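## Task

On the switch's left fan tray (left as seen when facing the switch), tighten both captive screws, the one above the handle and the one below it, until each knob sits firmly clamped against the tray's faceplate. The screws are sprung, so press each knob in gently while turning it clockwise. The work area covers the switch slots, the shelf beneath them, the space above and between these, and the table the robot stands on. A loose antistatic (ESD) tray rests on the shelf.

## Robot and tools

Robot: two 7-joint Kinova Gen3 arms, left_arm and right_arm. Each carries a Robotiq 2F-85 parallel gripper with pressure-sensing fingertip pads and a wrist camera. The gripper's fingers point along its own +z axis and close along its y axis. end_effector_position is the point midway between the pads when they are closed. Closed fingertips reach about 22 mm past it, open ones about 9 mm.

Frames: in the scene frame the origin is at table-top height, midway between the nominal arm bases. +z is up, +x points out over the table, and left_arm sits on the +y side. Real bases are left_arm (+0.022, +0.265, +0.036) m and right_arm (-0.033, -0.397, +0.036) m, each turned slightly about z. Every hand pose, target and offset uses that arm's own base frame. Rotations turn about the Hand target's position. Fixed cameras and the table use the scene frame.

execute_actions(actions, cameras): actions is a list of actions. Each action is a table of up to 15 rows, and each row is one 1/30 s control step. If there are fewer rows, the last row is held until all 15 steps have run. A row is always 18 numbers in [-1, 1]: left_arm dx, dy, dz, rx, ry, rz, gripper position, force_limit, speed, then the same nine for right_arm. dx to rz are an offset from that arm's Hand target as it stood when the action began, along the base axes. They are not an absolute pose, and they do not add up across rows. A 1.0 equals 0.6 m of translation or 180 degrees of rotation. rx, ry, rz together form a single rotation vector. If you repeat an offset in a later action, the arm moves again. To hold an arm, send six zeros, which re-commands its Hand target. Gripper numbers are absolute commands. To leave a gripper as it is, resend the values last sent, because 0 is itself a command. Images come back only for an empty actions list or when cameras names them. ["all"] gives every camera and [] gives none.

Gripper numbers: position +1 is fully open (85 mm). About -0.8 brings the pads together, and -1 closes until blocked. force_limit and speed both start at +1. speed runs from about 20 mm/s at -1, through 85 at 0, to 150 at +1. A slow close at force_limit -1 grips a hard 40 mm part with about 30 N per pad, and at +1 with about 100 N. Fast closes from well open give much more. A new force_limit or speed applies only after position changes by 0.01 or more.

move(target, speed, blend, blocking, cameras): target is either one 18-number row or a list of up to 15 rows. Each row is an offset from the same starting Hand targets, not from the previous row. speed is the top path speed in m/s, from 0.002 to 0.5 (default 0.25). Give one value, or one per target. Turning speed is capped at twice that value in rad/s and never above 0.873 rad/s. blend, in metres, rounds corners between listed targets, and 0 stops at each one. With blocking=false the result returns after about 0.5 s while the motion continues. All paths are straight lines that end together, capped at 10 s. They do not avoid obstacles or the other arm. The result adds a "move:" line giving the ending (done, off_target, moving, held, fault) and the limits that acted (paced = pose clipped, held = steps withheld).

wait(seconds 0 to 10) lets the scene run on last commands. stop brakes a running move. zoom_image(camera, region [x0, y0, x1, y1] in pixels, at most 504 by 504) enlarges part of a camera's newest image. The cameras are cam_head_left, cam_head_right, cam_high, cam_low, cam_left_wrist and cam_right_wrist, each 672x504. clear_fault(arm) clears a torque fault that has been reported. read_manual only returns licence text. finished_scene(scene) takes the current scene's number, ends it for good and moves to the next one.

Results: end_effector_position (m) and end_effector_quat_wxyz in the arm's base frame, which can be off by a few cm. Hand target is the last commanded pose after clipping, and the next offsets count from it. If the gripper has settled short, send the missing distance as an offset. Tool commands shows the current gripper commands. object_status codes: 0 moving, 1 blocked while opening, 2 blocked while closing (a grip), 3 reached the position or pads met. position_measured is in counts: 3 open, 78 about 60 mm, 130 about 40 mm, 180 about 20 mm, 230 pads touching. touch_left and touch_right each give 7 groups of 4 cells, running from the pad tip toward the arm. Roughly 30 means 10 N and 240 means 100 N spread evenly. Joint torques are signed toward increasing joint angle. Flange force is the external force along the gripper axes; rows-only calls drop it. Wrist depth is a 7x7 grid in mm, with "-" where there is no value. Joint velocities reading "within noise" means the arm is still. MOTOR HOT appears at 60 °C, and at 75 °C the arm sinks and stops.

Motion notes: commanded orientation is clipped to within 32 degrees of the measured one on every step. A large wrist turn can swing the elbow. The arms are stiff, so a target a few mm beyond a firm contact presses very hard. Faster moves hit harder. To back off from a push, command a target back behind the gripper. The clearance check may hold commands that bring the arms close, but it does not guarantee they won't touch.

For the screws: approach each knob along its axis. Press in only slightly, a few mm past contact at low speed. Turn clockwise as seen from the front of the knob, using the gripper's roll about its finger axis, or by gripping the knob and rotating. Watch flange force and torques.

Avoid: knocking anything off the work area or letting parts fall; hard hits on the switch, shelf or table; any contact or gripping between the two arms; gripping hard on a part that is still resting on something; forceful pushes and fast swings under load; torque faults, since any joint over its limit (104.5 N m for large joints, 51.3 N m for wrist joints) or straying 5 degrees from plan stops that arm until clear_fault; and long stretched-out holds that heat the motors. The goal must still hold after the robot lets go.

Each tool is called after "Request:" by a JSON object that holds its "op" and its "data", one argument or row to a line.

## Session

Request:
{"op": "execute_actions", "data": {
  "actions": []
}}

Scene clock: 0.00 s.
left_arm: end_effector_position=(+0.3156, -0.4042, +0.1132) position_measured=3 object_status=3 touch_left=n/a touch_right=n/a end_effector_quat_wxyz=(-0.095, -0.185, +0.978, +0.018) | right_arm: end_effector_position=(+0.7279, +0.0801, +0.2601) position_measured=3 object_status=3 touch_left=n/a touch_right=n/a end_effector_quat_wxyz=(-0.150, +0.924, -0.213, +0.281)
Joint positions: left_arm=[0.911 0.762 -0.242 1.386 0.319 1.177 2.518] | right_arm=[0.252 0.716 -0.671 1.278 0.588 0.655 3.755]
Joint velocities: within noise
Joint torques (N m): no reading
Flange force (N): no reading
Wrist depth (mm): cam_left_wrist=[316 321 325 331 335 341 346 / 311 315 320 324 328 334 340 / 305 309 313 318 323 327 333 / 300 304 308 313 317 321 326 / 294 298 303 307 311 316 320 / 289 294 298 301 306 310 314 / 284 - 294 298 301 - 311] | cam_right_wrist=[252 263 274 289 310 759 353 / 278 294 309 323 346 967 418 / 308 328 346 367 384 1126 493 / 347 370 392 398 364 351 446 / 404 419 388 374 353 331 419 / 447 400 379 356 336 313 305 / 425 391 361 342 325 304 -]
Hand target: left_arm +0.3156, -0.4042, +0.1132; -0.095, -0.185, +0.978, +0.018 | right_arm +0.7279, +0.0801, +0.2601; -0.150, +0.924, -0.213, +0.281
Tool commands: left_gripper/position=+1.0 left_gripper/force_limit=+1.0 left_gripper/speed=+1.0 right_gripper/position=+1.0 right_gripper/force_limit=+1.0 right_gripper/speed=+1.0

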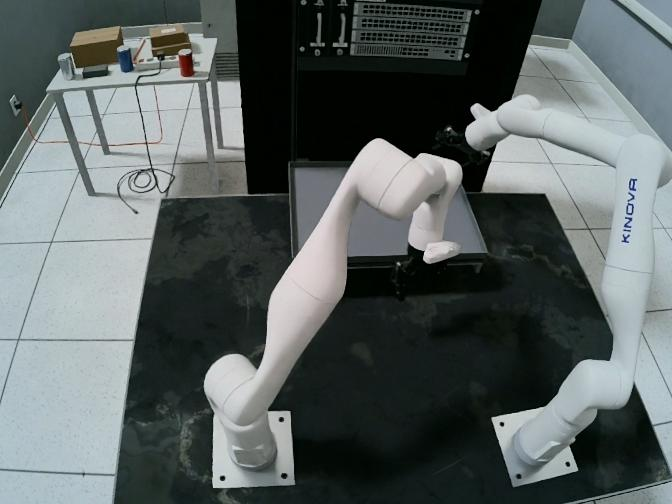

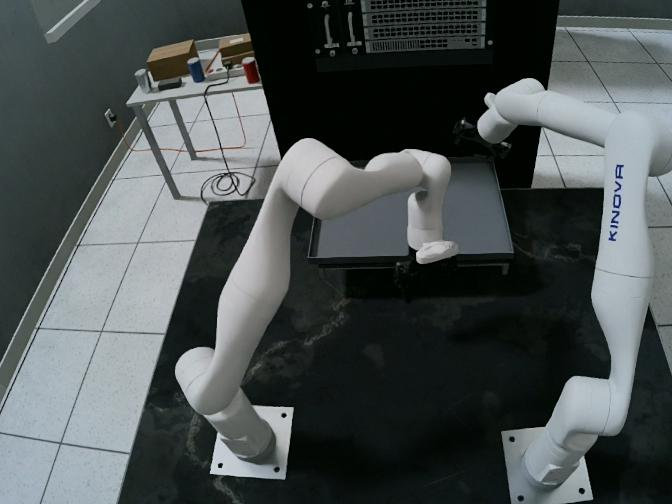

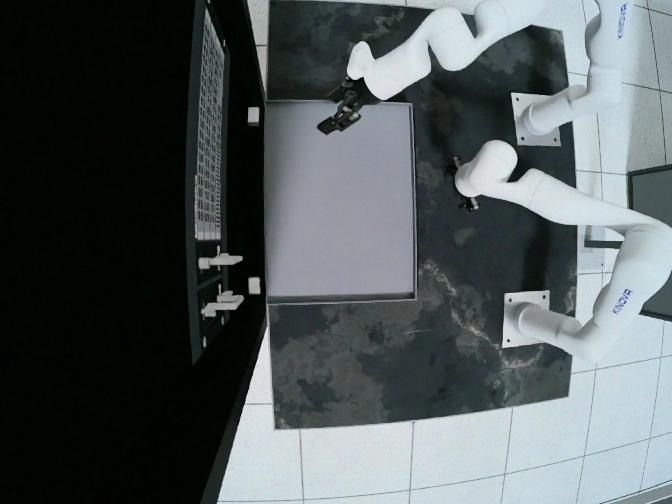

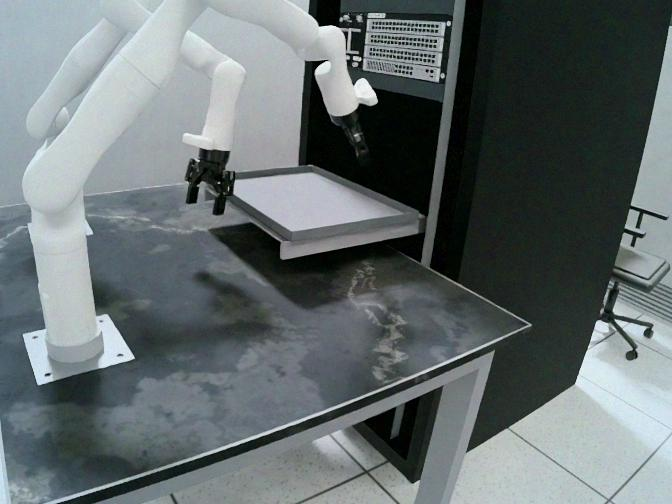

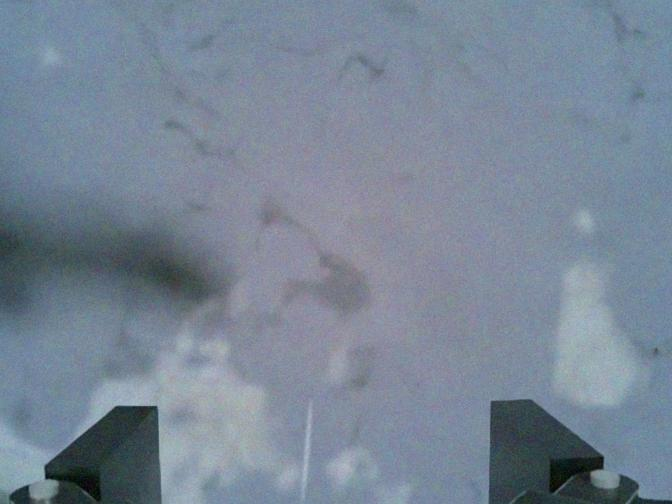

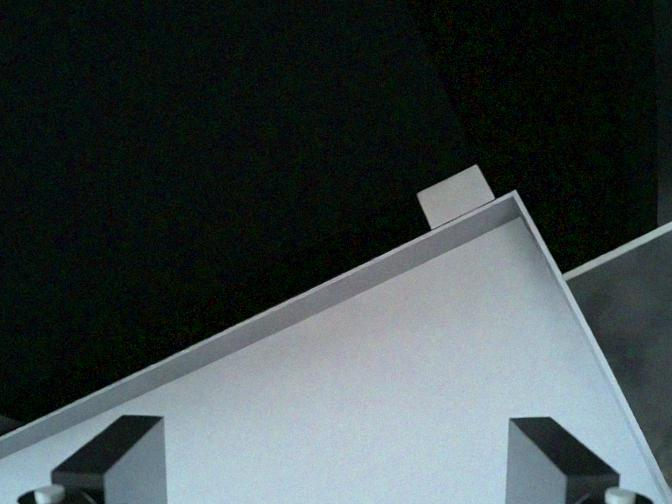

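Request:
{"op": "zoom_image", "data": {
  "camera": "cam_head_left",
  "region": [280, 0, 490, 160]
}}

Request:
{"op": "zoom_image", "data": {
  "camera": "cam_head_right",
  "region": [300, 0, 400, 75]
}}

Request:
{"op": "zoom_image", "data": {
  "camera": "cam_high",
  "region": [180, 220, 280, 360]
}}

Request:
{"op": "zoom_image", "data": {
  "camera": "cam_low",
  "region": [320, 0, 460, 105]
}}

Scaled by 2.400 from the camera's 672x504 image, which has a finer 960x720 frame.

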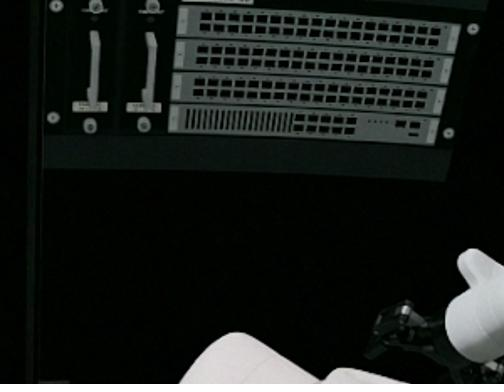

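Scaled by 5.040 from the camera's 672x504 image, which has a finer 960x720 frame.

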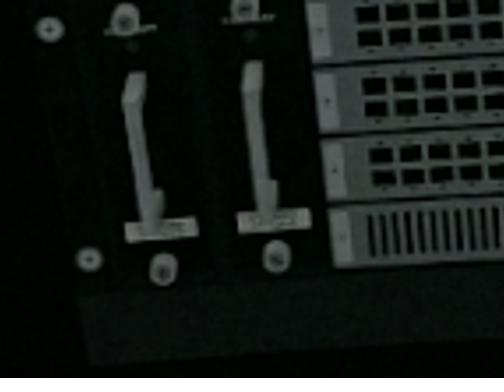

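Scaled by 3.600 from the camera's 672x504 image, which has a finer 960x720 frame.

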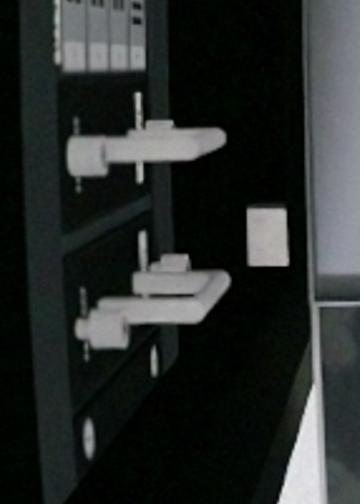

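Scaled by 3.600 from the camera's 672x504 image, which has a finer 960x720 frame.

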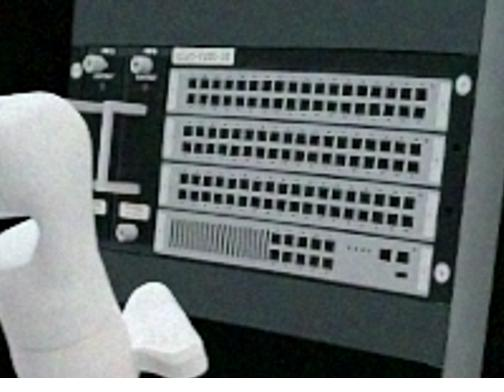

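Request:
{"op": "move", "data": {
  "target": [0.1407, 0.4237, 0.478, 0, 0, 0, 1, 1, 1, 0, 0, 0, 0, 0, 0, 1, 1, 1],
  "speed": 0.2
}}

Scene clock: 7.07 s.
left_arm: end_effector_position=(+0.4000, -0.1500, +0.4000) position_measured=3 object_status=3 touch_left=((2 14 6 -2) (-24 27 14 -9) (12 -2 -24 -7) (0 -1 9 4) (7 19 10 3) (-6 -2 5 -10) (-16 -16 11 2)) touch_right=((-8 0 0 -8) (5 -9 -10 7) (0 6 -8 -6) (3 9 -9 -5) (1 2 -5 3) (5 5 -3 0) (-3 5 1 -7)) end_effector_quat_wxyz=(-0.095, -0.185, +0.978, +0.018) | right_arm: end_effector_position=(+0.7279, +0.0801, +0.2601) position_measured=3 object_status=3 touch_left=((1 -4 9 -3) (-11 -5 19 11) (-5 -9 17 16) (1 -5 -8 -4) (-10 31 7 -35) (10 13 -20 -1) (9 -4 -6 15)) touch_right=((-5 -8 4 8) (3 3 5 -5) (13 7 -4 9) (3 0 5 10) (2 -1 7 -9) (-14 -5 -2 -6) (17 -8 -10 -6)) end_effector_quat_wxyz=(-0.150, +0.924, -0.213, +0.281)
Joint positions: left_arm=[0.46 0.438 -0.36 1.014 0.183 1.904 2.105] | right_arm=[0.252 0.716 -0.671 1.278 0.588 0.655 3.755]
Joint torques (N m): left_arm=[0.94 -17.24 -0.29 -6.71 0.2 0.38 0.47] | right_arm=[-0.11 -24.38 -3.23 -8.19 0.09 -2.29 -0.09]
Flange force (N): left_arm=[-7.7 -2.8 -8.4] | right_arm=[10.8 -3.9 5.7]
Wrist depth (mm): cam_left_wrist=[611 623 632 642 652 624 523 / 606 611 620 628 639 643 655 / 593 599 607 617 624 638 646 / 583 590 596 606 613 626 634 / 574 581 587 595 606 613 621 / 449 455 464 586 592 601 610 / - 449 458 579 584 594 604] | cam_right_wrist=[251 263 274 290 310 758 353 / 278 293 309 324 346 967 416 / 308 328 347 368 384 1130 492 / 347 370 392 400 362 351 446 / 404 416 388 374 353 330 419 / 447 402 379 355 335 314 306 / 425 392 361 341 325 304 -]
Hand target: left_arm +0.4000, -0.1500, +0.4000; -0.095, -0.185, +0.978, +0.018 | right_arm +0.7279, +0.0801, +0.2601; -0.150, +0.924, -0.213, +0.281
Off the commanded pose: left_arm 0.000 m, 0 deg | right_arm 0.000 m, 0 deg.
move: done

Request:
{"op": "move", "data": {
  "target": [0.25, 0.1667, 0.0833, 0.0863, -0.5543, -0.1048, 1, 1, 1, 0, 0, 0, 0, 0, 0, 1, 1, 1],
  "speed": 0.2,
  "cameras": ["all"]
}}

Scene clock: 12.53 s.
left_arm: end_effector_position=(+0.5500, -0.0500, +0.4500) position_measured=3 object_status=3 touch_left=((7 39 -8 1) (17 6 7 -5) (18 10 23 4) (2 16 10 3) (-3 -5 -6 -20) (0 -10 -4 2) (-23 10 -2 -3)) touch_right=((-4 5 -1 13) (-4 0 9 6) (4 26 10 -8) (5 3 -6 4) (9 -4 -15 1) (8 -7 3 -3) (13 7 7 -1)) end_effector_quat_wxyz=(+0.707, +0.000, +0.707, +0.000) | right_arm: end_effector_position=(+0.7279, +0.0801, +0.2601) position_measured=3 object_status=3 touch_left=((5 1 8 8) (28 -17 13 21) (-1 8 18 0) (-12 16 12 14) (-30 14 -23 15) (-10 -13 -9 0) (3 -24 -9 4)) touch_right=((-1 3 -10 0) (4 22 3 5) (-4 -1 -1 3) (-2 -2 -4 5) (-3 -8 5 22) (1 -10 -4 12) (-13 2 -5 1)) end_effector_quat_wxyz=(-0.150, +0.924, -0.213, +0.281)
Joint positions: left_arm=[0.457 0.139 -0.384 2.368 -3.047 0.924 4.707] | right_arm=[0.252 0.716 -0.671 1.278 0.588 0.655 3.755]
Joint torques (N m): left_arm=[0.89 -11.06 -0.01 -6.86 0.06 2.9 0.45] | right_arm=[-0.14 -24.37 -3.2 -8.29 0.13 -2.31 -0.08]
Flange force (N): left_arm=[-1.0 1.1 5.3] | right_arm=[10.6 -3.6 5.4]
Wrist depth (mm): cam_left_wrist=[455 459 1448 446 1473 1426 1429 / 458 459 1454 447 3584 3565 1687 / 459 460 1457 448 3546 3527 3471 / 460 462 1454 450 3565 3565 3508 / 460 465 867 450 3643 3623 3508 / 462 464 862 451 3643 3663 3603 / 465 465 - 452 3623 3663 3623] | cam_right_wrist=[251 264 274 289 310 759 353 / 278 293 308 324 346 972 416 / 308 327 346 368 383 1126 491 / 347 370 393 401 363 351 446 / 404 417 389 374 352 332 420 / 447 400 379 355 336 314 305 / 426 392 360 341 324 304 -]
Hand target: left_arm +0.5500, -0.0500, +0.4500; +0.707, +0.000, +0.707, +0.000 | right_arm +0.7279, +0.0801, +0.2601; -0.150, +0.924, -0.213, +0.281
Off the commanded pose: left_arm 0.000 m, 0 deg | right_arm 0.000 m, 0 deg.
move: done

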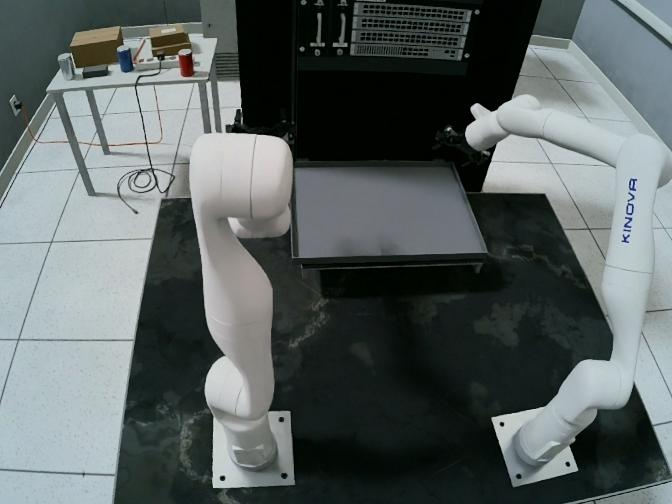

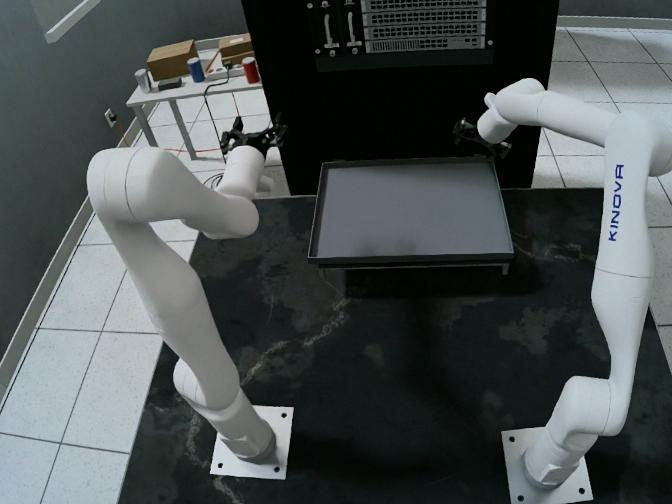

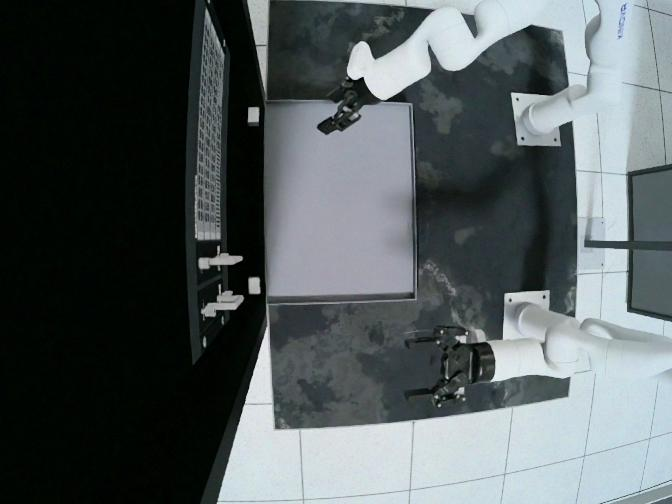

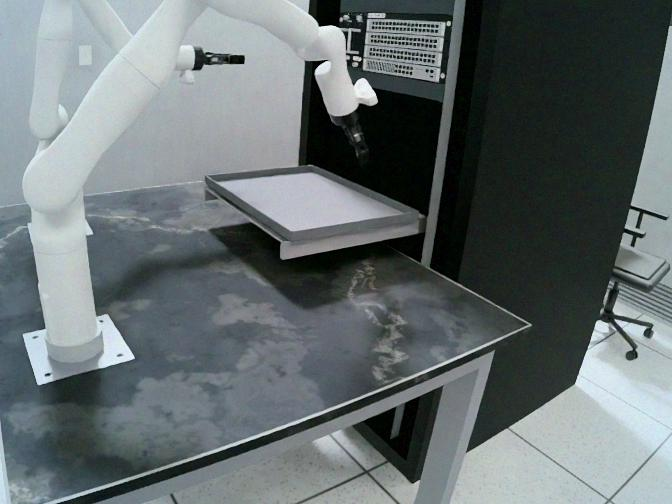

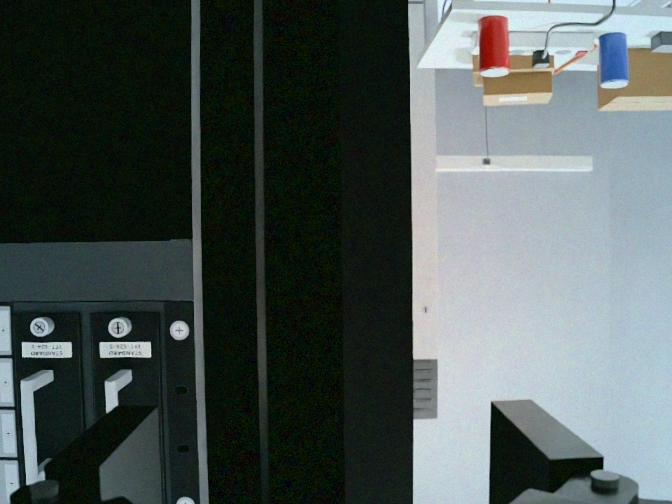

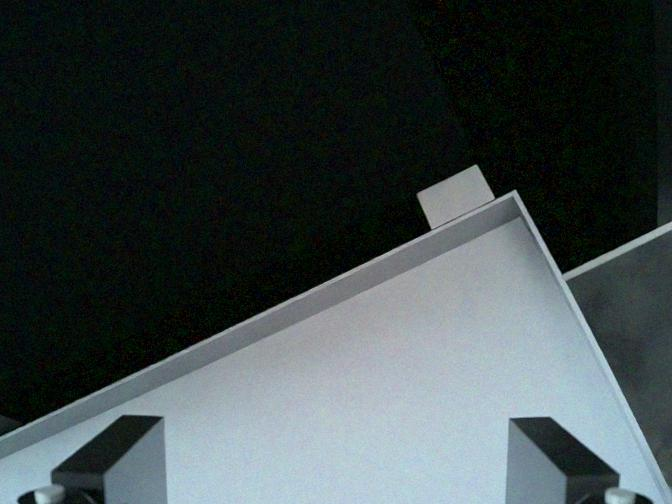

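Request:
{"op": "move", "data": {
  "target": [
    [0, -0.13, 0.012, 0.5, 0, 0, 1, 1, 1, 0, 0, 0, 0, 0, 0, 1, 1, 1],
    [0, -0.26, 0.023, 1.0, 0, 0, 1, 1, 1, 0, 0, 0, 0, 0, 0, 1, 1, 1]
  ],
  "speed": 0.25,
  "blend": 0.05,
  "cameras": ["all"]
}}

Scene clock: 20.33 s.
left_arm: end_effector_position=(+0.5500, -0.2060, +0.4637) position_measured=3 object_status=3 touch_left=((11 7 -14 -2) (0 16 -4 -17) (11 8 -3 -13) (-3 22 1 22) (3 1 -6 15) (9 -5 -15 30) (14 9 -22 17)) touch_right=((-3 3 3 9) (1 -2 0 4) (-6 2 6 -5) (15 -3 12 -5) (2 5 13 0) (-6 6 -4 -3) (-9 6 -15 -11)) end_effector_quat_wxyz=(+0.000, +0.707, +0.000, +0.707) | right_arm: end_effector_position=(+0.7279, +0.0801, +0.2601) position_measured=3 object_status=3 touch_left=((-15 -19 6 4) (8 -13 -9 10) (-24 3 -13 -16) (13 -3 -25 19) (0 4 -4 -10) (-25 20 -12 4) (10 -3 -3 12)) touch_right=((-12 2 8 -7) (5 20 -5 4) (-1 -2 -16 21) (-3 -1 -17 11) (-6 5 0 12) (-2 1 -1 -6) (-11 8 -18 2)) end_effector_quat_wxyz=(-0.150, +0.924, -0.213, +0.281)
Joint positions: left_arm=[1.208 0.295 -0.69 2.139 -2.396 0.841 1.235] | right_arm=[0.252 0.716 -0.671 1.278 0.588 0.655 3.755]
Joint torques (N m): left_arm=[0.87 -11.99 -1.59 -7.04 -0.69 2.73 0.39] | right_arm=[-0.1 -24.45 -3.09 -8.31 0.06 -2.37 -0.1]
Flange force (N): left_arm=[1.9 2.8 6.0] | right_arm=[10.8 -3.7 5.5]
Wrist depth (mm): cam_left_wrist=[439 726 460 459 460 462 462 / 439 722 461 461 462 464 464 / 442 720 462 463 466 466 468 / 444 713 464 464 468 469 469 / 446 710 467 467 469 469 470 / 447 708 467 467 468 469 470 / - 704 469 468 469 471 -] | cam_right_wrist=[250 263 274 290 310 757 353 / 277 294 309 323 346 965 417 / 308 328 347 368 384 1120 491 / 348 370 393 400 362 351 444 / 404 418 387 374 353 332 420 / 446 400 379 355 335 314 305 / 425 390 361 341 324 304 -]
Hand target: left_arm +0.5500, -0.2060, +0.4638; +0.000, +0.707, +0.000, +0.707 | right_arm +0.7279, +0.0801, +0.2601; -0.150, +0.924, -0.213, +0.281
Off the commanded pose: left_arm 0.000 m, 0 deg | right_arm 0.000 m, 0 deg.
move: done

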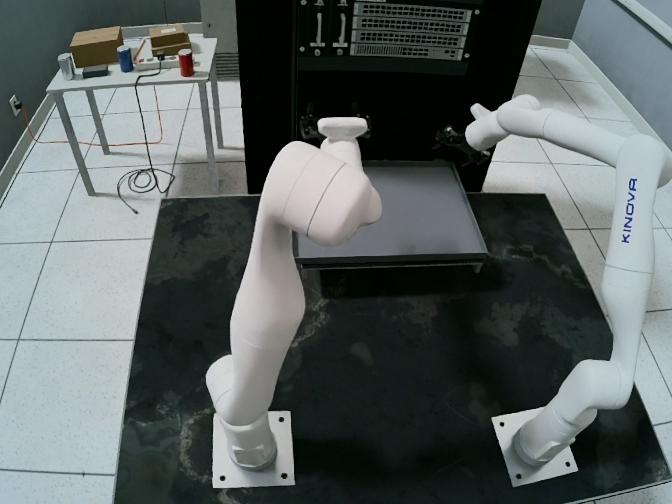

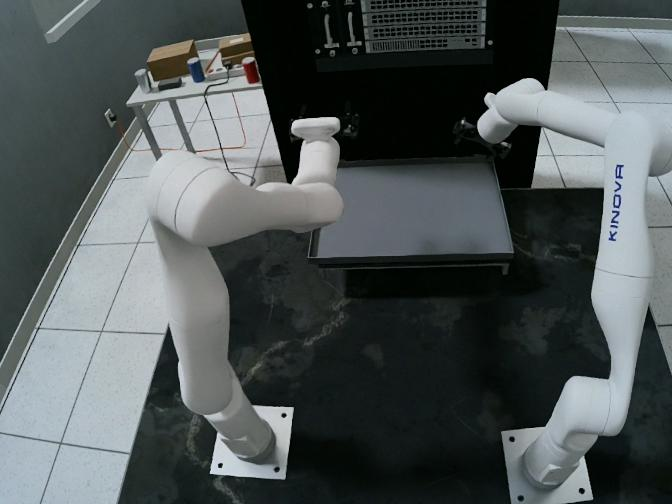

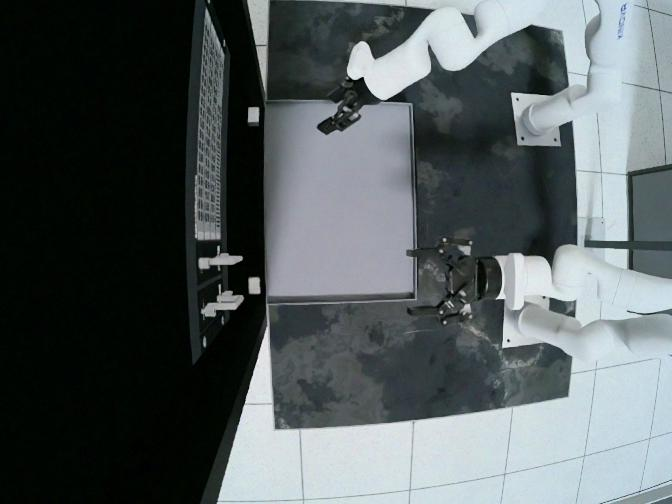

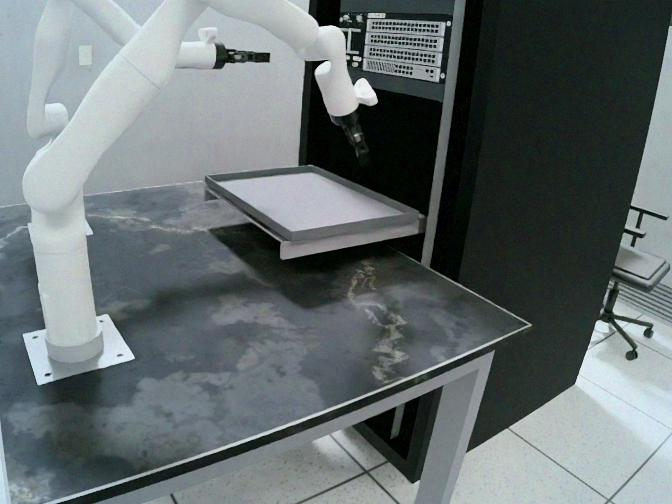

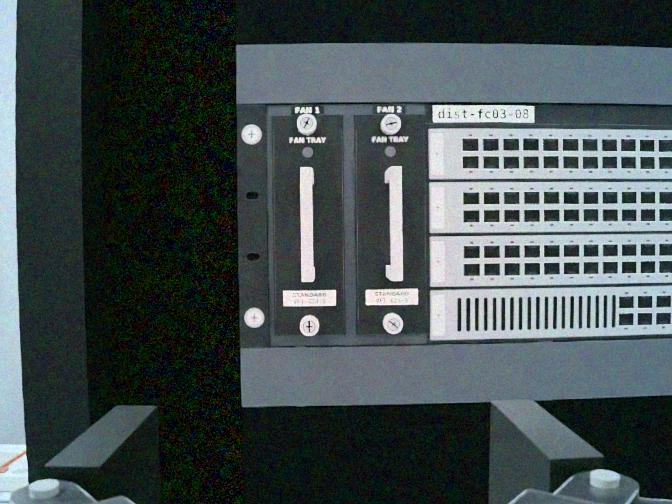

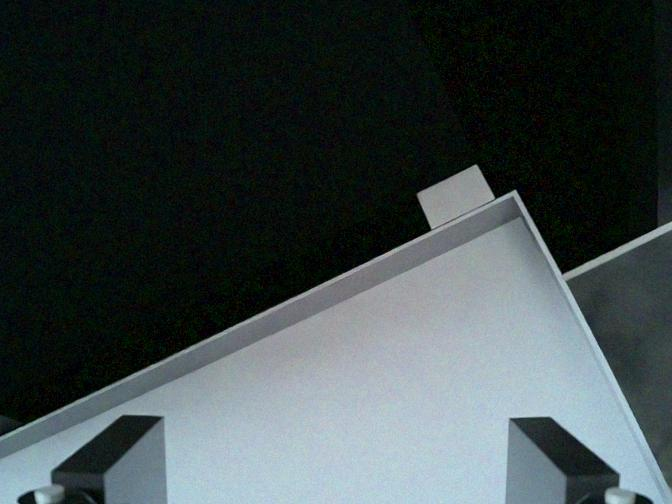

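Request:
{"op": "zoom_image", "data": {
  "camera": "cam_left_wrist",
  "region": [230, 90, 450, 360]
}}

Request:
{"op": "zoom_image", "data": {
  "camera": "cam_left_wrist",
  "region": [270, 90, 350, 200]
}}

Request:
{"op": "zoom_image", "data": {
  "camera": "cam_left_wrist",
  "region": [270, 250, 350, 360]
}}

Scaled by 1.867.

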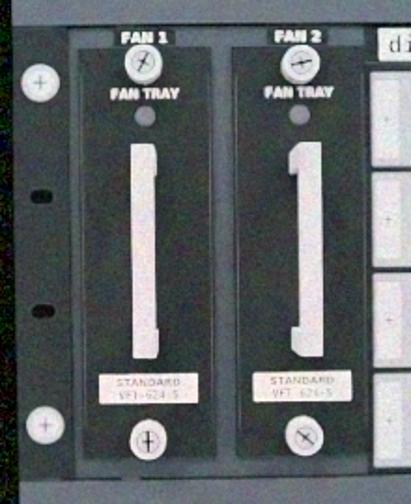

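Scaled by 4.582.

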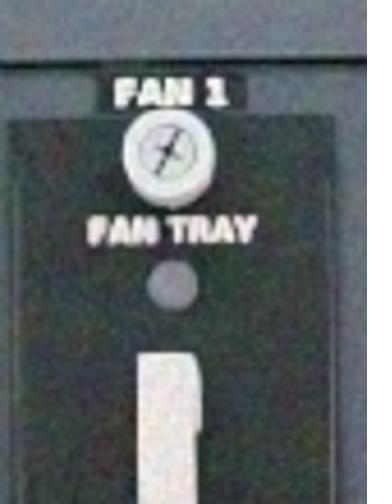

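Scaled by 4.582.

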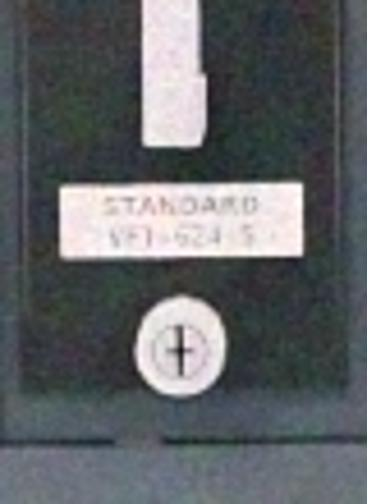

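Request:
{"op": "move", "data": {
  "target": [0.25, 0.0158, 0.1312, 0, 0, 0, 1, 1, 1, 0, 0, 0, 0, 0, 0, 1, 1, 1],
  "speed": 0.2,
  "cameras": ["cam_left_wrist", "cam_low"]
}}

Request:
{"op": "zoom_image", "data": {
  "camera": "cam_left_wrist",
  "region": [240, 180, 440, 480]
}}

Scene clock: 25.27 s.
left_arm: end_effector_position=(+0.7000, -0.1965, +0.5425) position_measured=3 object_status=3 touch_left=((3 -7 -4 6) (-2 -5 -5 -6) (11 -22 16 9) (15 30 8 -4) (-3 6 -10 1) (8 -3 -21 20) (-12 4 -15 5)) touch_right=((-8 5 -2 5) (5 -5 7 8) (-12 11 0 -7) (2 2 2 -6) (-2 3 -5 7) (5 -3 3 2) (-10 5 -2 -13)) end_effector_quat_wxyz=(+0.000, +0.707, +0.000, +0.707) | right_arm: end_effector_position=(+0.7279, +0.0801, +0.2601) position_measured=3 object_status=3 touch_left=((3 15 5 3) (-13 30 -7 17) (7 3 -23 -20) (-1 5 -1 7) (8 -1 16 2) (3 1 1 13) (-2 20 10 15)) touch_right=((-6 -7 -12 2) (-8 -5 -7 -10) (6 2 -3 2) (12 2 3 -4) (-6 14 15 0) (7 1 5 -3) (-2 8 -7 8)) end_effector_quat_wxyz=(-0.150, +0.924, -0.213, +0.281)
Joint positions: left_arm=[0.914 0.439 -0.718 1.638 -2.515 0.409 1.276] | right_arm=[0.252 0.716 -0.671 1.278 0.588 0.655 3.755]
Joint torques (N m): left_arm=[0.85 -17.2 -2.79 -9.19 -0.2 2.71 0.45] | right_arm=[-0.09 -24.46 -3.23 -8.34 0.1 -2.33 -0.07]
Flange force (N): left_arm=[2.9 2.5 6.6] | right_arm=[10.4 -3.7 5.6]
Wrist depth (mm): cam_left_wrist=[448 621 309 310 310 311 312 / 446 681 311 311 311 312 313 / 444 616 311 313 312 313 314 / 442 674 313 313 315 316 318 / 441 608 314 315 315 318 318 / 439 666 315 316 316 319 320 / 507 661 316 317 316 320 321] | cam_right_wrist=[251 263 274 289 309 759 354 / 278 293 309 324 345 972 416 / 308 328 346 366 384 1116 492 / 347 370 391 400 363 350 445 / 404 418 388 374 353 331 419 / 447 400 379 356 336 313 305 / 424 392 362 341 325 303 -]
Hand target: left_arm +0.7000, -0.1965, +0.5425; +0.000, +0.707, +0.000, +0.707 | right_arm +0.7279, +0.0801, +0.2601; -0.150, +0.924, -0.213, +0.281
Off the commanded pose: left_arm 0.000 m, 0 deg | right_arm 0.000 m, 0 deg.
move: done
Images, in order (width x height): cam_low 672x504, cam_left_wrist 672x504.

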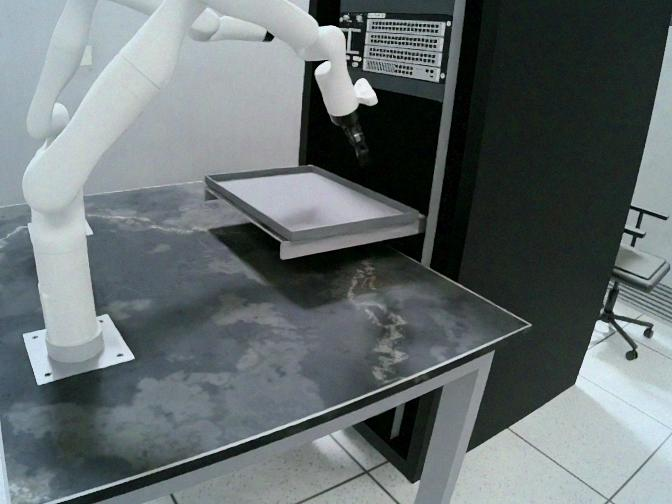

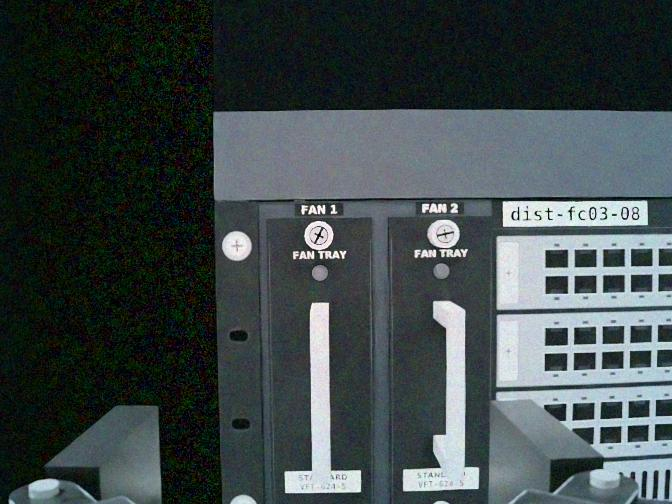

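Scaled by 1.680.

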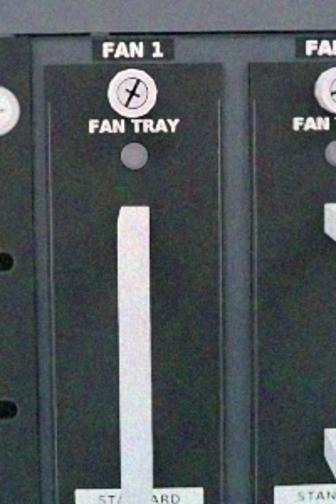

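Request:
{"op": "move", "data": {
  "target": [0.0533, 0.1633, 0.0018, 0, 0, -0.2222, -0.2, 1, 0, 0, 0, 0, 0, 0, 0, 1, 1, 1],
  "speed": 0.2,
  "cameras": ["cam_left_wrist", "cam_high"]
}}

Request:
{"op": "zoom_image", "data": {
  "camera": "cam_left_wrist",
  "region": [260, 180, 440, 400]
}}

Scene clock: 30.03 s.
left_arm: end_effector_position=(+0.7320, -0.0985, +0.5436) position_measured=154 object_status=3 touch_left=((-13 -18 4 9) (-9 24 -28 10) (6 7 23 -12) (14 -23 -14 0) (-3 12 -10 11) (-2 1 -15 -21) (-28 -10 -18 -30)) touch_right=((-1 -6 4 7) (-5 -6 2 14) (-7 1 2 -3) (7 2 4 -9) (11 -3 -6 2) (10 4 -5 6) (-5 -2 -8 -10)) end_effector_quat_wxyz=(+0.242, +0.664, -0.242, +0.665) | right_arm: end_effector_position=(+0.7279, +0.0801, +0.2601) position_measured=3 object_status=3 touch_left=((-2 -5 11 7) (-2 -3 -12 -8) (-17 -1 -14 -22) (6 13 -9 7) (-9 6 0 -19) (19 -6 -17 -5) (12 4 0 12)) touch_right=((-8 0 -6 1) (-6 -11 0 11) (-4 -1 -6 6) (-5 6 13 12) (-23 6 9 12) (-21 12 12 -2) (3 -11 -7 -4)) end_effector_quat_wxyz=(-0.150, +0.924, -0.213, +0.281)
Joint positions: left_arm=[-0.237 0.512 -0.031 1.411 -4.463 1.009 2.722] | right_arm=[0.252 0.716 -0.671 1.278 0.588 0.655 3.755]
Joint torques (N m): left_arm=[0.9 -20.84 1.71 -8.69 2.51 1.03 0.41] | right_arm=[0 -24.41 -3.18 -8.21 0.14 -2.32 -0.04]
Flange force (N): left_arm=[1.1 -6.6 2.5] | right_arm=[10.8 -4.2 5.7]
Wrist depth (mm): cam_left_wrist=[1159 1221 289 328 374 434 535 / 1163 1244 291 322 375 448 537 / 1167 1244 292 322 375 441 538 / 588 405 294 323 369 442 548 / 559 408 295 309 358 444 549 / 532 412 290 316 359 459 552 / 1180 - - - 359 472 547] | cam_right_wrist=[251 263 274 290 309 758 352 / 278 293 309 323 345 964 415 / 308 327 346 368 383 1130 490 / 348 372 391 399 363 352 446 / 404 417 389 374 353 331 417 / 445 400 379 355 336 313 305 / 425 391 361 341 324 303 -]
Hand target: left_arm +0.7320, -0.0985, +0.5436; +0.242, +0.664, -0.242, +0.665 | right_arm +0.7279, +0.0801, +0.2601; -0.150, +0.924, -0.213, +0.281
Off the commanded pose: left_arm 0.000 m, 0 deg | right_arm 0.000 m, 0 deg.
move: done
Images, in order (width x height): cam_high 672x504, cam_left_wrist 672x504.

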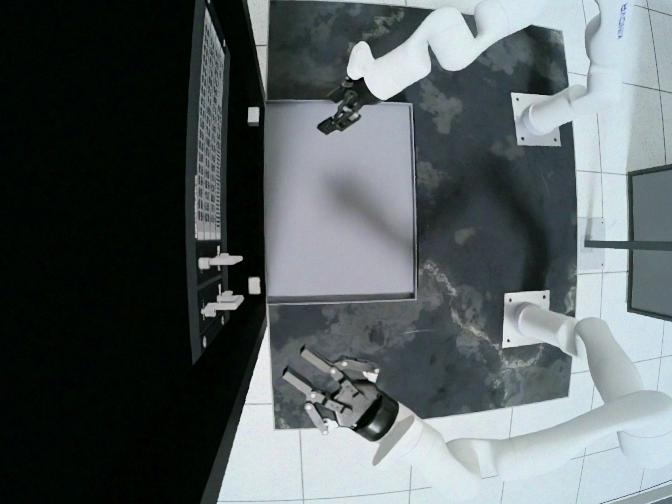

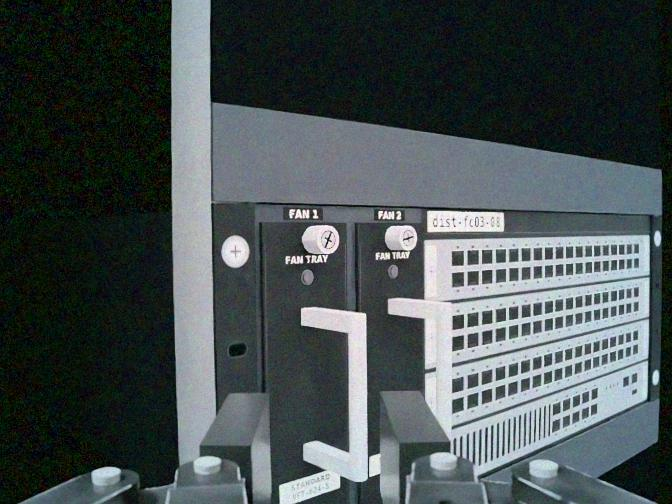

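Scaled by 2.291.

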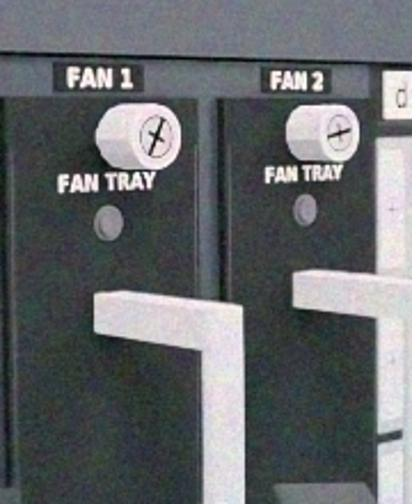

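Request:
{"op": "zoom_image", "data": {
  "camera": "cam_left_wrist",
  "region": [285, 205, 355, 275]
}}

Request:
{"op": "zoom_image", "data": {
  "camera": "cam_left_wrist",
  "region": [365, 205, 435, 275]
}}

Scaled by 7.200.

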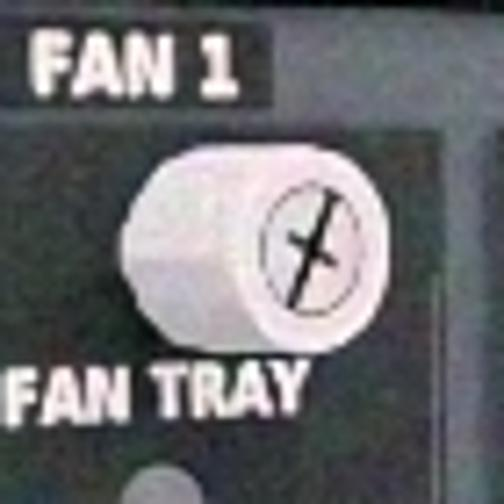

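Scaled by 7.200.

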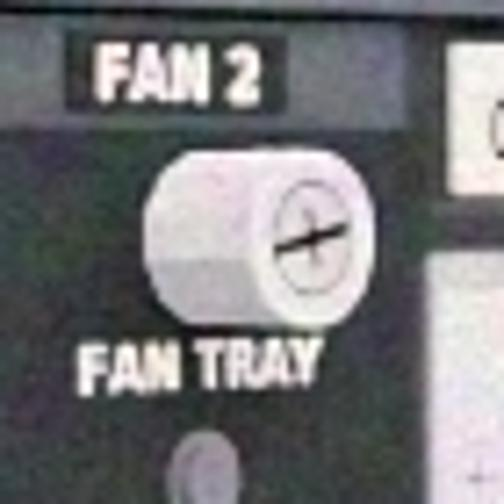

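Request:
{"op": "move", "data": {
  "target": [0.03, -0.1633, -0.1418, 0, 0, 0.2222, -0.2, 1, 0, 0, 0, 0, 0, 0, 0, 1, 1, 1],
  "speed": 0.2,
  "cameras": ["cam_left_wrist"]
}}

Request:
{"op": "zoom_image", "data": {
  "camera": "cam_left_wrist",
  "region": [220, 100, 440, 300]
}}

Scene clock: 34.53 s.
left_arm: end_effector_position=(+0.7500, -0.1965, +0.4585) position_measured=154 object_status=3 touch_left=((-2 -3 -10 17) (10 -24 -3 -9) (4 -9 -4 -12) (-7 -13 -5 -8) (3 15 11 -6) (-6 1 15 -13) (-37 -3 5 8)) touch_right=((-3 0 2 7) (3 -10 -10 16) (10 1 2 9) (6 -2 6 -8) (11 8 -19 0) (-6 -3 -6 6) (4 -6 -9 -5)) end_effector_quat_wxyz=(+0.000, +0.707, +0.000, +0.707) | right_arm: end_effector_position=(+0.7279, +0.0801, +0.2601) position_measured=3 object_status=3 touch_left=((9 -5 -14 -19) (16 -9 13 -3) (-10 -7 1 1) (6 -1 8 19) (1 3 2 -13) (2 -9 -15 1) (3 -21 30 -6)) touch_right=((-22 13 10 -6) (3 -5 2 -14) (12 1 -4 -12) (-3 -2 7 -10) (-27 -4 13 1) (-8 7 10 -12) (-8 12 -10 -1)) end_effector_quat_wxyz=(-0.150, +0.924, -0.213, +0.281)
Joint positions: left_arm=[0.685 0.598 -0.483 1.625 -2.643 0.582 1.418] | right_arm=[0.252 0.716 -0.671 1.278 0.588 0.655 3.755]
Joint torques (N m): left_arm=[0.8 -20.78 -2.72 -8.43 -0.19 2.88 0.47] | right_arm=[-0.06 -24.43 -3.26 -8.22 0.1 -2.3 -0.08]
Flange force (N): left_arm=[1.6 2.4 7.0] | right_arm=[10.7 -4.0 5.8]
Wrist depth (mm): cam_left_wrist=[418 616 260 260 261 263 264 / 442 612 261 261 262 264 265 / 440 608 262 262 263 265 265 / 411 607 263 263 263 266 266 / 436 602 264 264 264 267 268 / 408 598 264 264 266 268 268 / 434 - - - - 266 267] | cam_right_wrist=[252 263 274 290 310 760 353 / 278 293 309 324 346 967 418 / 308 328 347 367 384 1128 493 / 347 371 393 401 362 351 447 / 404 417 387 373 352 331 419 / 446 400 379 356 336 314 305 / 424 392 361 342 324 303 -]
Hand target: left_arm +0.7500, -0.1965, +0.4585; +0.000, +0.707, +0.000, +0.707 | right_arm +0.7279, +0.0801, +0.2601; -0.150, +0.924, -0.213, +0.281
Off the commanded pose: left_arm 0.000 m, 0 deg | right_arm 0.000 m, 0 deg.
move: done
Images, in order (width x height): cam_left_wrist 672x504.

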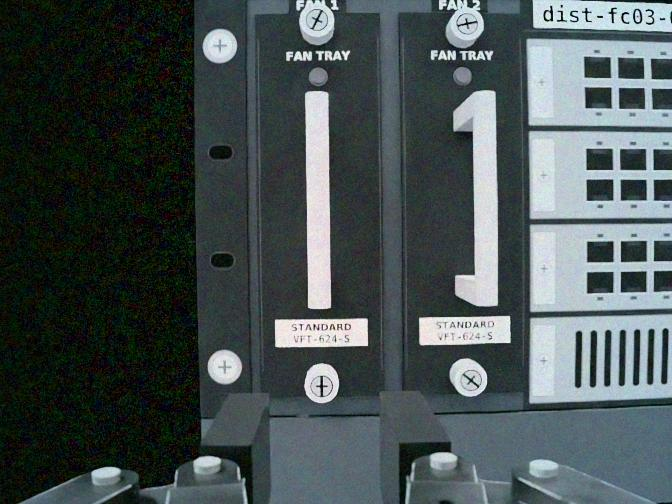

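Scaled by 2.291.

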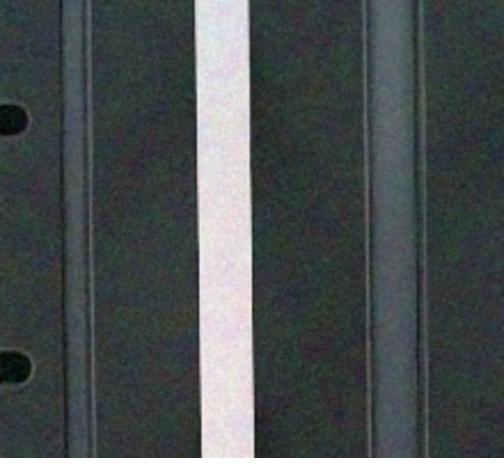

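Request:
{"op": "move", "data": {
  "target": [
    [0, 0, 0, -0.5, 0, 0, -0.2, 1, 0, 0, 0, 0, 0, 0, 0, 1, 1, 1],
    [0, 0, 0, -1.0, 0, 0, -0.2, 1, 0, 0, 0, 0, 0, 0, 0, 1, 1, 1]
  ],
  "speed": 0.4,
  "blend": 0.05,
  "cameras": ["cam_left_wrist"]
}}

Request:
{"op": "zoom_image", "data": {
  "camera": "cam_left_wrist",
  "region": [200, 280, 470, 480]
}}

Scene clock: 39.37 s.
left_arm: end_effector_position=(+0.7500, -0.1965, +0.4585) position_measured=154 object_status=3 touch_left=((-8 -6 -2 -3) (28 -18 -12 -4) (-5 -8 -2 8) (-1 0 14 16) (28 4 7 -4) (-24 17 0 -11) (17 -4 -6 -2)) touch_right=((0 -6 8 16) (-10 2 4 4) (-5 2 8 -12) (5 1 7 3) (8 12 3 1) (10 2 -3 -2) (0 -4 -10 -20)) end_effector_quat_wxyz=(+0.707, +0.000, +0.707, +0.000) | right_arm: end_effector_position=(+0.7279, +0.0801, +0.2601) position_measured=3 object_status=3 touch_left=((6 -36 -4 9) (-2 -9 11 -6) (7 23 17 5) (-4 13 -10 17) (-11 -13 -15 -21) (9 -9 -8 -1) (-12 1 5 -22)) touch_right=((-7 -5 0 -2) (-16 1 6 -2) (-1 5 2 -1) (5 -1 0 -16) (-27 -10 -8 30) (-7 2 1 -6) (-5 -11 -6 -11)) end_effector_quat_wxyz=(-0.150, +0.924, -0.213, +0.281)
Joint positions: left_arm=[0.054 0.601 0.499 1.652 -2.523 0.864 3.973] | right_arm=[0.252 0.716 -0.671 1.278 0.588 0.655 3.755]
Joint torques (N m): left_arm=[0.87 -20.96 2.95 -8.02 -1.49 2.08 0.42] | right_arm=[-0.06 -24.44 -3.13 -8.3 0.18 -2.32 -0.12]
Flange force (N): left_arm=[-1.4 -1.8 6.9] | right_arm=[10.8 -3.7 5.5]
Wrist depth (mm): cam_left_wrist=[258 259 260 262 263 557 383 / 258 260 261 262 263 556 400 / 259 260 262 263 264 560 402 / 259 261 262 263 264 564 385 / 262 262 263 264 265 566 404 / 263 262 264 264 266 568 405 / 263 262 - - - 533 407] | cam_right_wrist=[251 263 274 289 310 761 353 / 278 294 309 324 346 968 416 / 308 327 346 367 384 1137 492 / 347 370 391 401 362 351 446 / 404 418 388 373 352 331 419 / 446 400 379 355 336 313 305 / 425 391 361 342 324 303 -]
Hand target: left_arm +0.7500, -0.1965, +0.4585; +0.707, +0.000, +0.707, +0.000 | right_arm +0.7279, +0.0801, +0.2601; -0.150, +0.924, -0.213, +0.281
Off the commanded pose: left_arm 0.000 m, 0 deg | right_arm 0.000 m, 0 deg.
move: done
Images, in order (width x height): cam_left_wrist 672x504.

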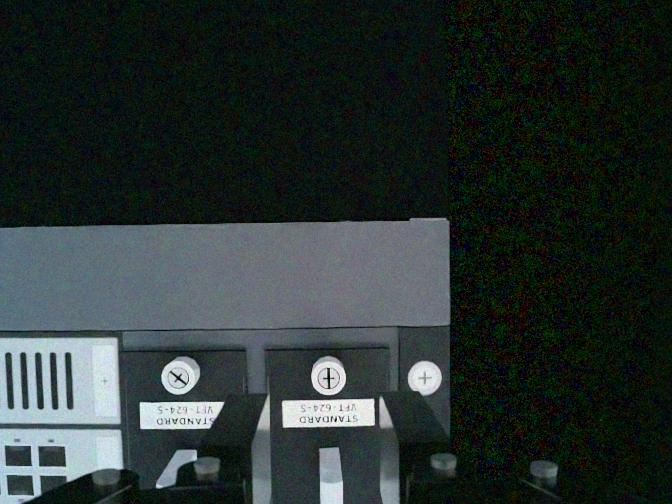

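Scaled by 1.867.

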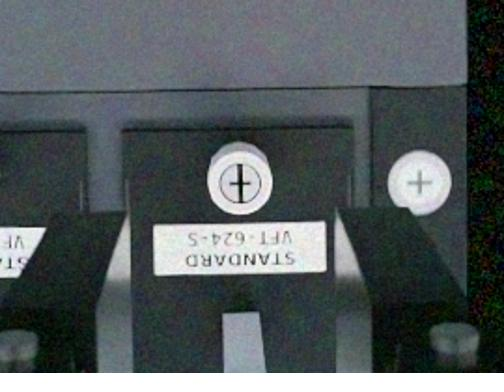

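Request:
{"op": "move", "data": {
  "target": [0, 0.0025, -0.00225, -0.5, 0, 0, -0.325, 1, 0, 0, 0, 0, 0, 0, 0, 1, 1, 1],
  "speed": 0.4,
  "cameras": ["cam_left_wrist"]
}}

Request:
{"op": "zoom_image", "data": {
  "camera": "cam_left_wrist",
  "region": [200, 280, 470, 480]
}}

Scene clock: 43.57 s.
left_arm: end_effector_position=(+0.7500, -0.1950, +0.4571) position_measured=170 object_status=3 touch_left=((28 7 5 -5) (-13 17 2 -8) (24 11 9 -4) (5 -3 2 2) (-2 -18 0 9) (9 -12 -17 26) (-27 -7 3 4)) touch_right=((8 0 13 1) (9 3 -2 8) (-5 11 -4 -8) (-3 11 4 -2) (15 5 -2 1) (10 -6 -5 7) (1 11 -6 7)) end_effector_quat_wxyz=(+0.500, -0.500, +0.500, -0.500) | right_arm: end_effector_position=(+0.7279, +0.0801, +0.2601) position_measured=3 object_status=3 touch_left=((-10 3 21 10) (-2 -10 -4 -8) (-17 7 20 9) (-8 6 10 -15) (11 9 27 -17) (8 -11 3 -28) (12 29 3 15)) touch_right=((1 1 -3 -5) (0 0 1 -9) (11 -16 0 -6) (-17 -2 5 -10) (-9 -7 6 12) (-4 16 1 10) (-12 -2 1 4)) end_effector_quat_wxyz=(-0.150, +0.924, -0.213, +0.281)
Joint positions: left_arm=[-0.208 0.761 0.993 1.665 -2.557 1.055 5.248] | right_arm=[0.252 0.716 -0.671 1.278 0.588 0.655 3.755]
Joint torques (N m): left_arm=[0.8 -20.16 6.22 -6.59 -2.14 1.36 0.47] | right_arm=[-0.04 -24.42 -3.21 -8.2 0.11 -2.33 -0.09]
Flange force (N): left_arm=[1.4 -1.1 6.4] | right_arm=[11.0 -4.1 5.7]
Wrist depth (mm): cam_left_wrist=[258 260 261 261 260 262 263 / 259 260 262 263 262 263 264 / 259 260 261 262 262 264 265 / 259 260 261 263 264 264 266 / 261 261 263 264 265 266 267 / 260 262 263 264 266 267 268 / 263 263 - - - 268 269] | cam_right_wrist=[251 263 274 289 309 758 353 / 278 293 308 324 346 964 417 / 308 327 346 367 383 1126 492 / 347 370 391 400 362 351 444 / 405 418 388 374 352 331 419 / 447 400 378 355 336 314 305 / 425 391 362 341 325 303 -]
Hand target: left_arm +0.7500, -0.1950, +0.4571; +0.500, -0.500, +0.500, -0.500 | right_arm +0.7279, +0.0801, +0.2601; -0.150, +0.924, -0.213, +0.281
Off the commanded pose: left_arm 0.000 m, 0 deg | right_arm 0.000 m, 0 deg.
move: done
Images, in order (width x height): cam_left_wrist 672x504.

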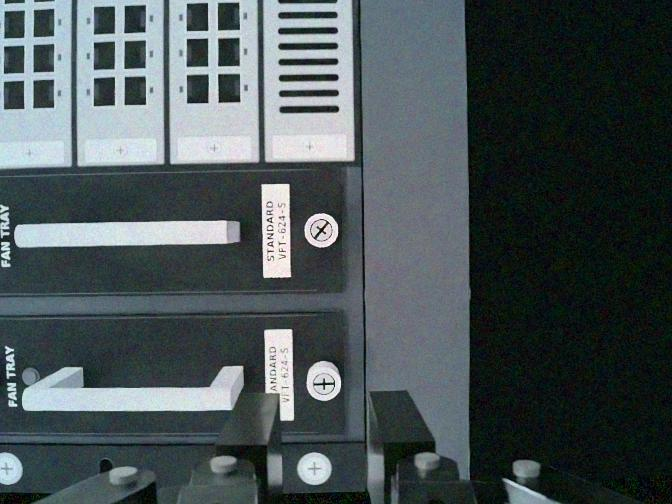

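Scaled by 1.867.

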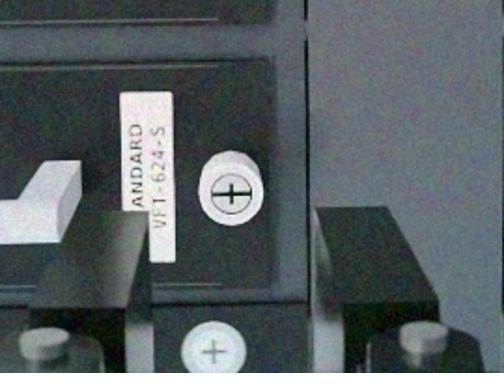

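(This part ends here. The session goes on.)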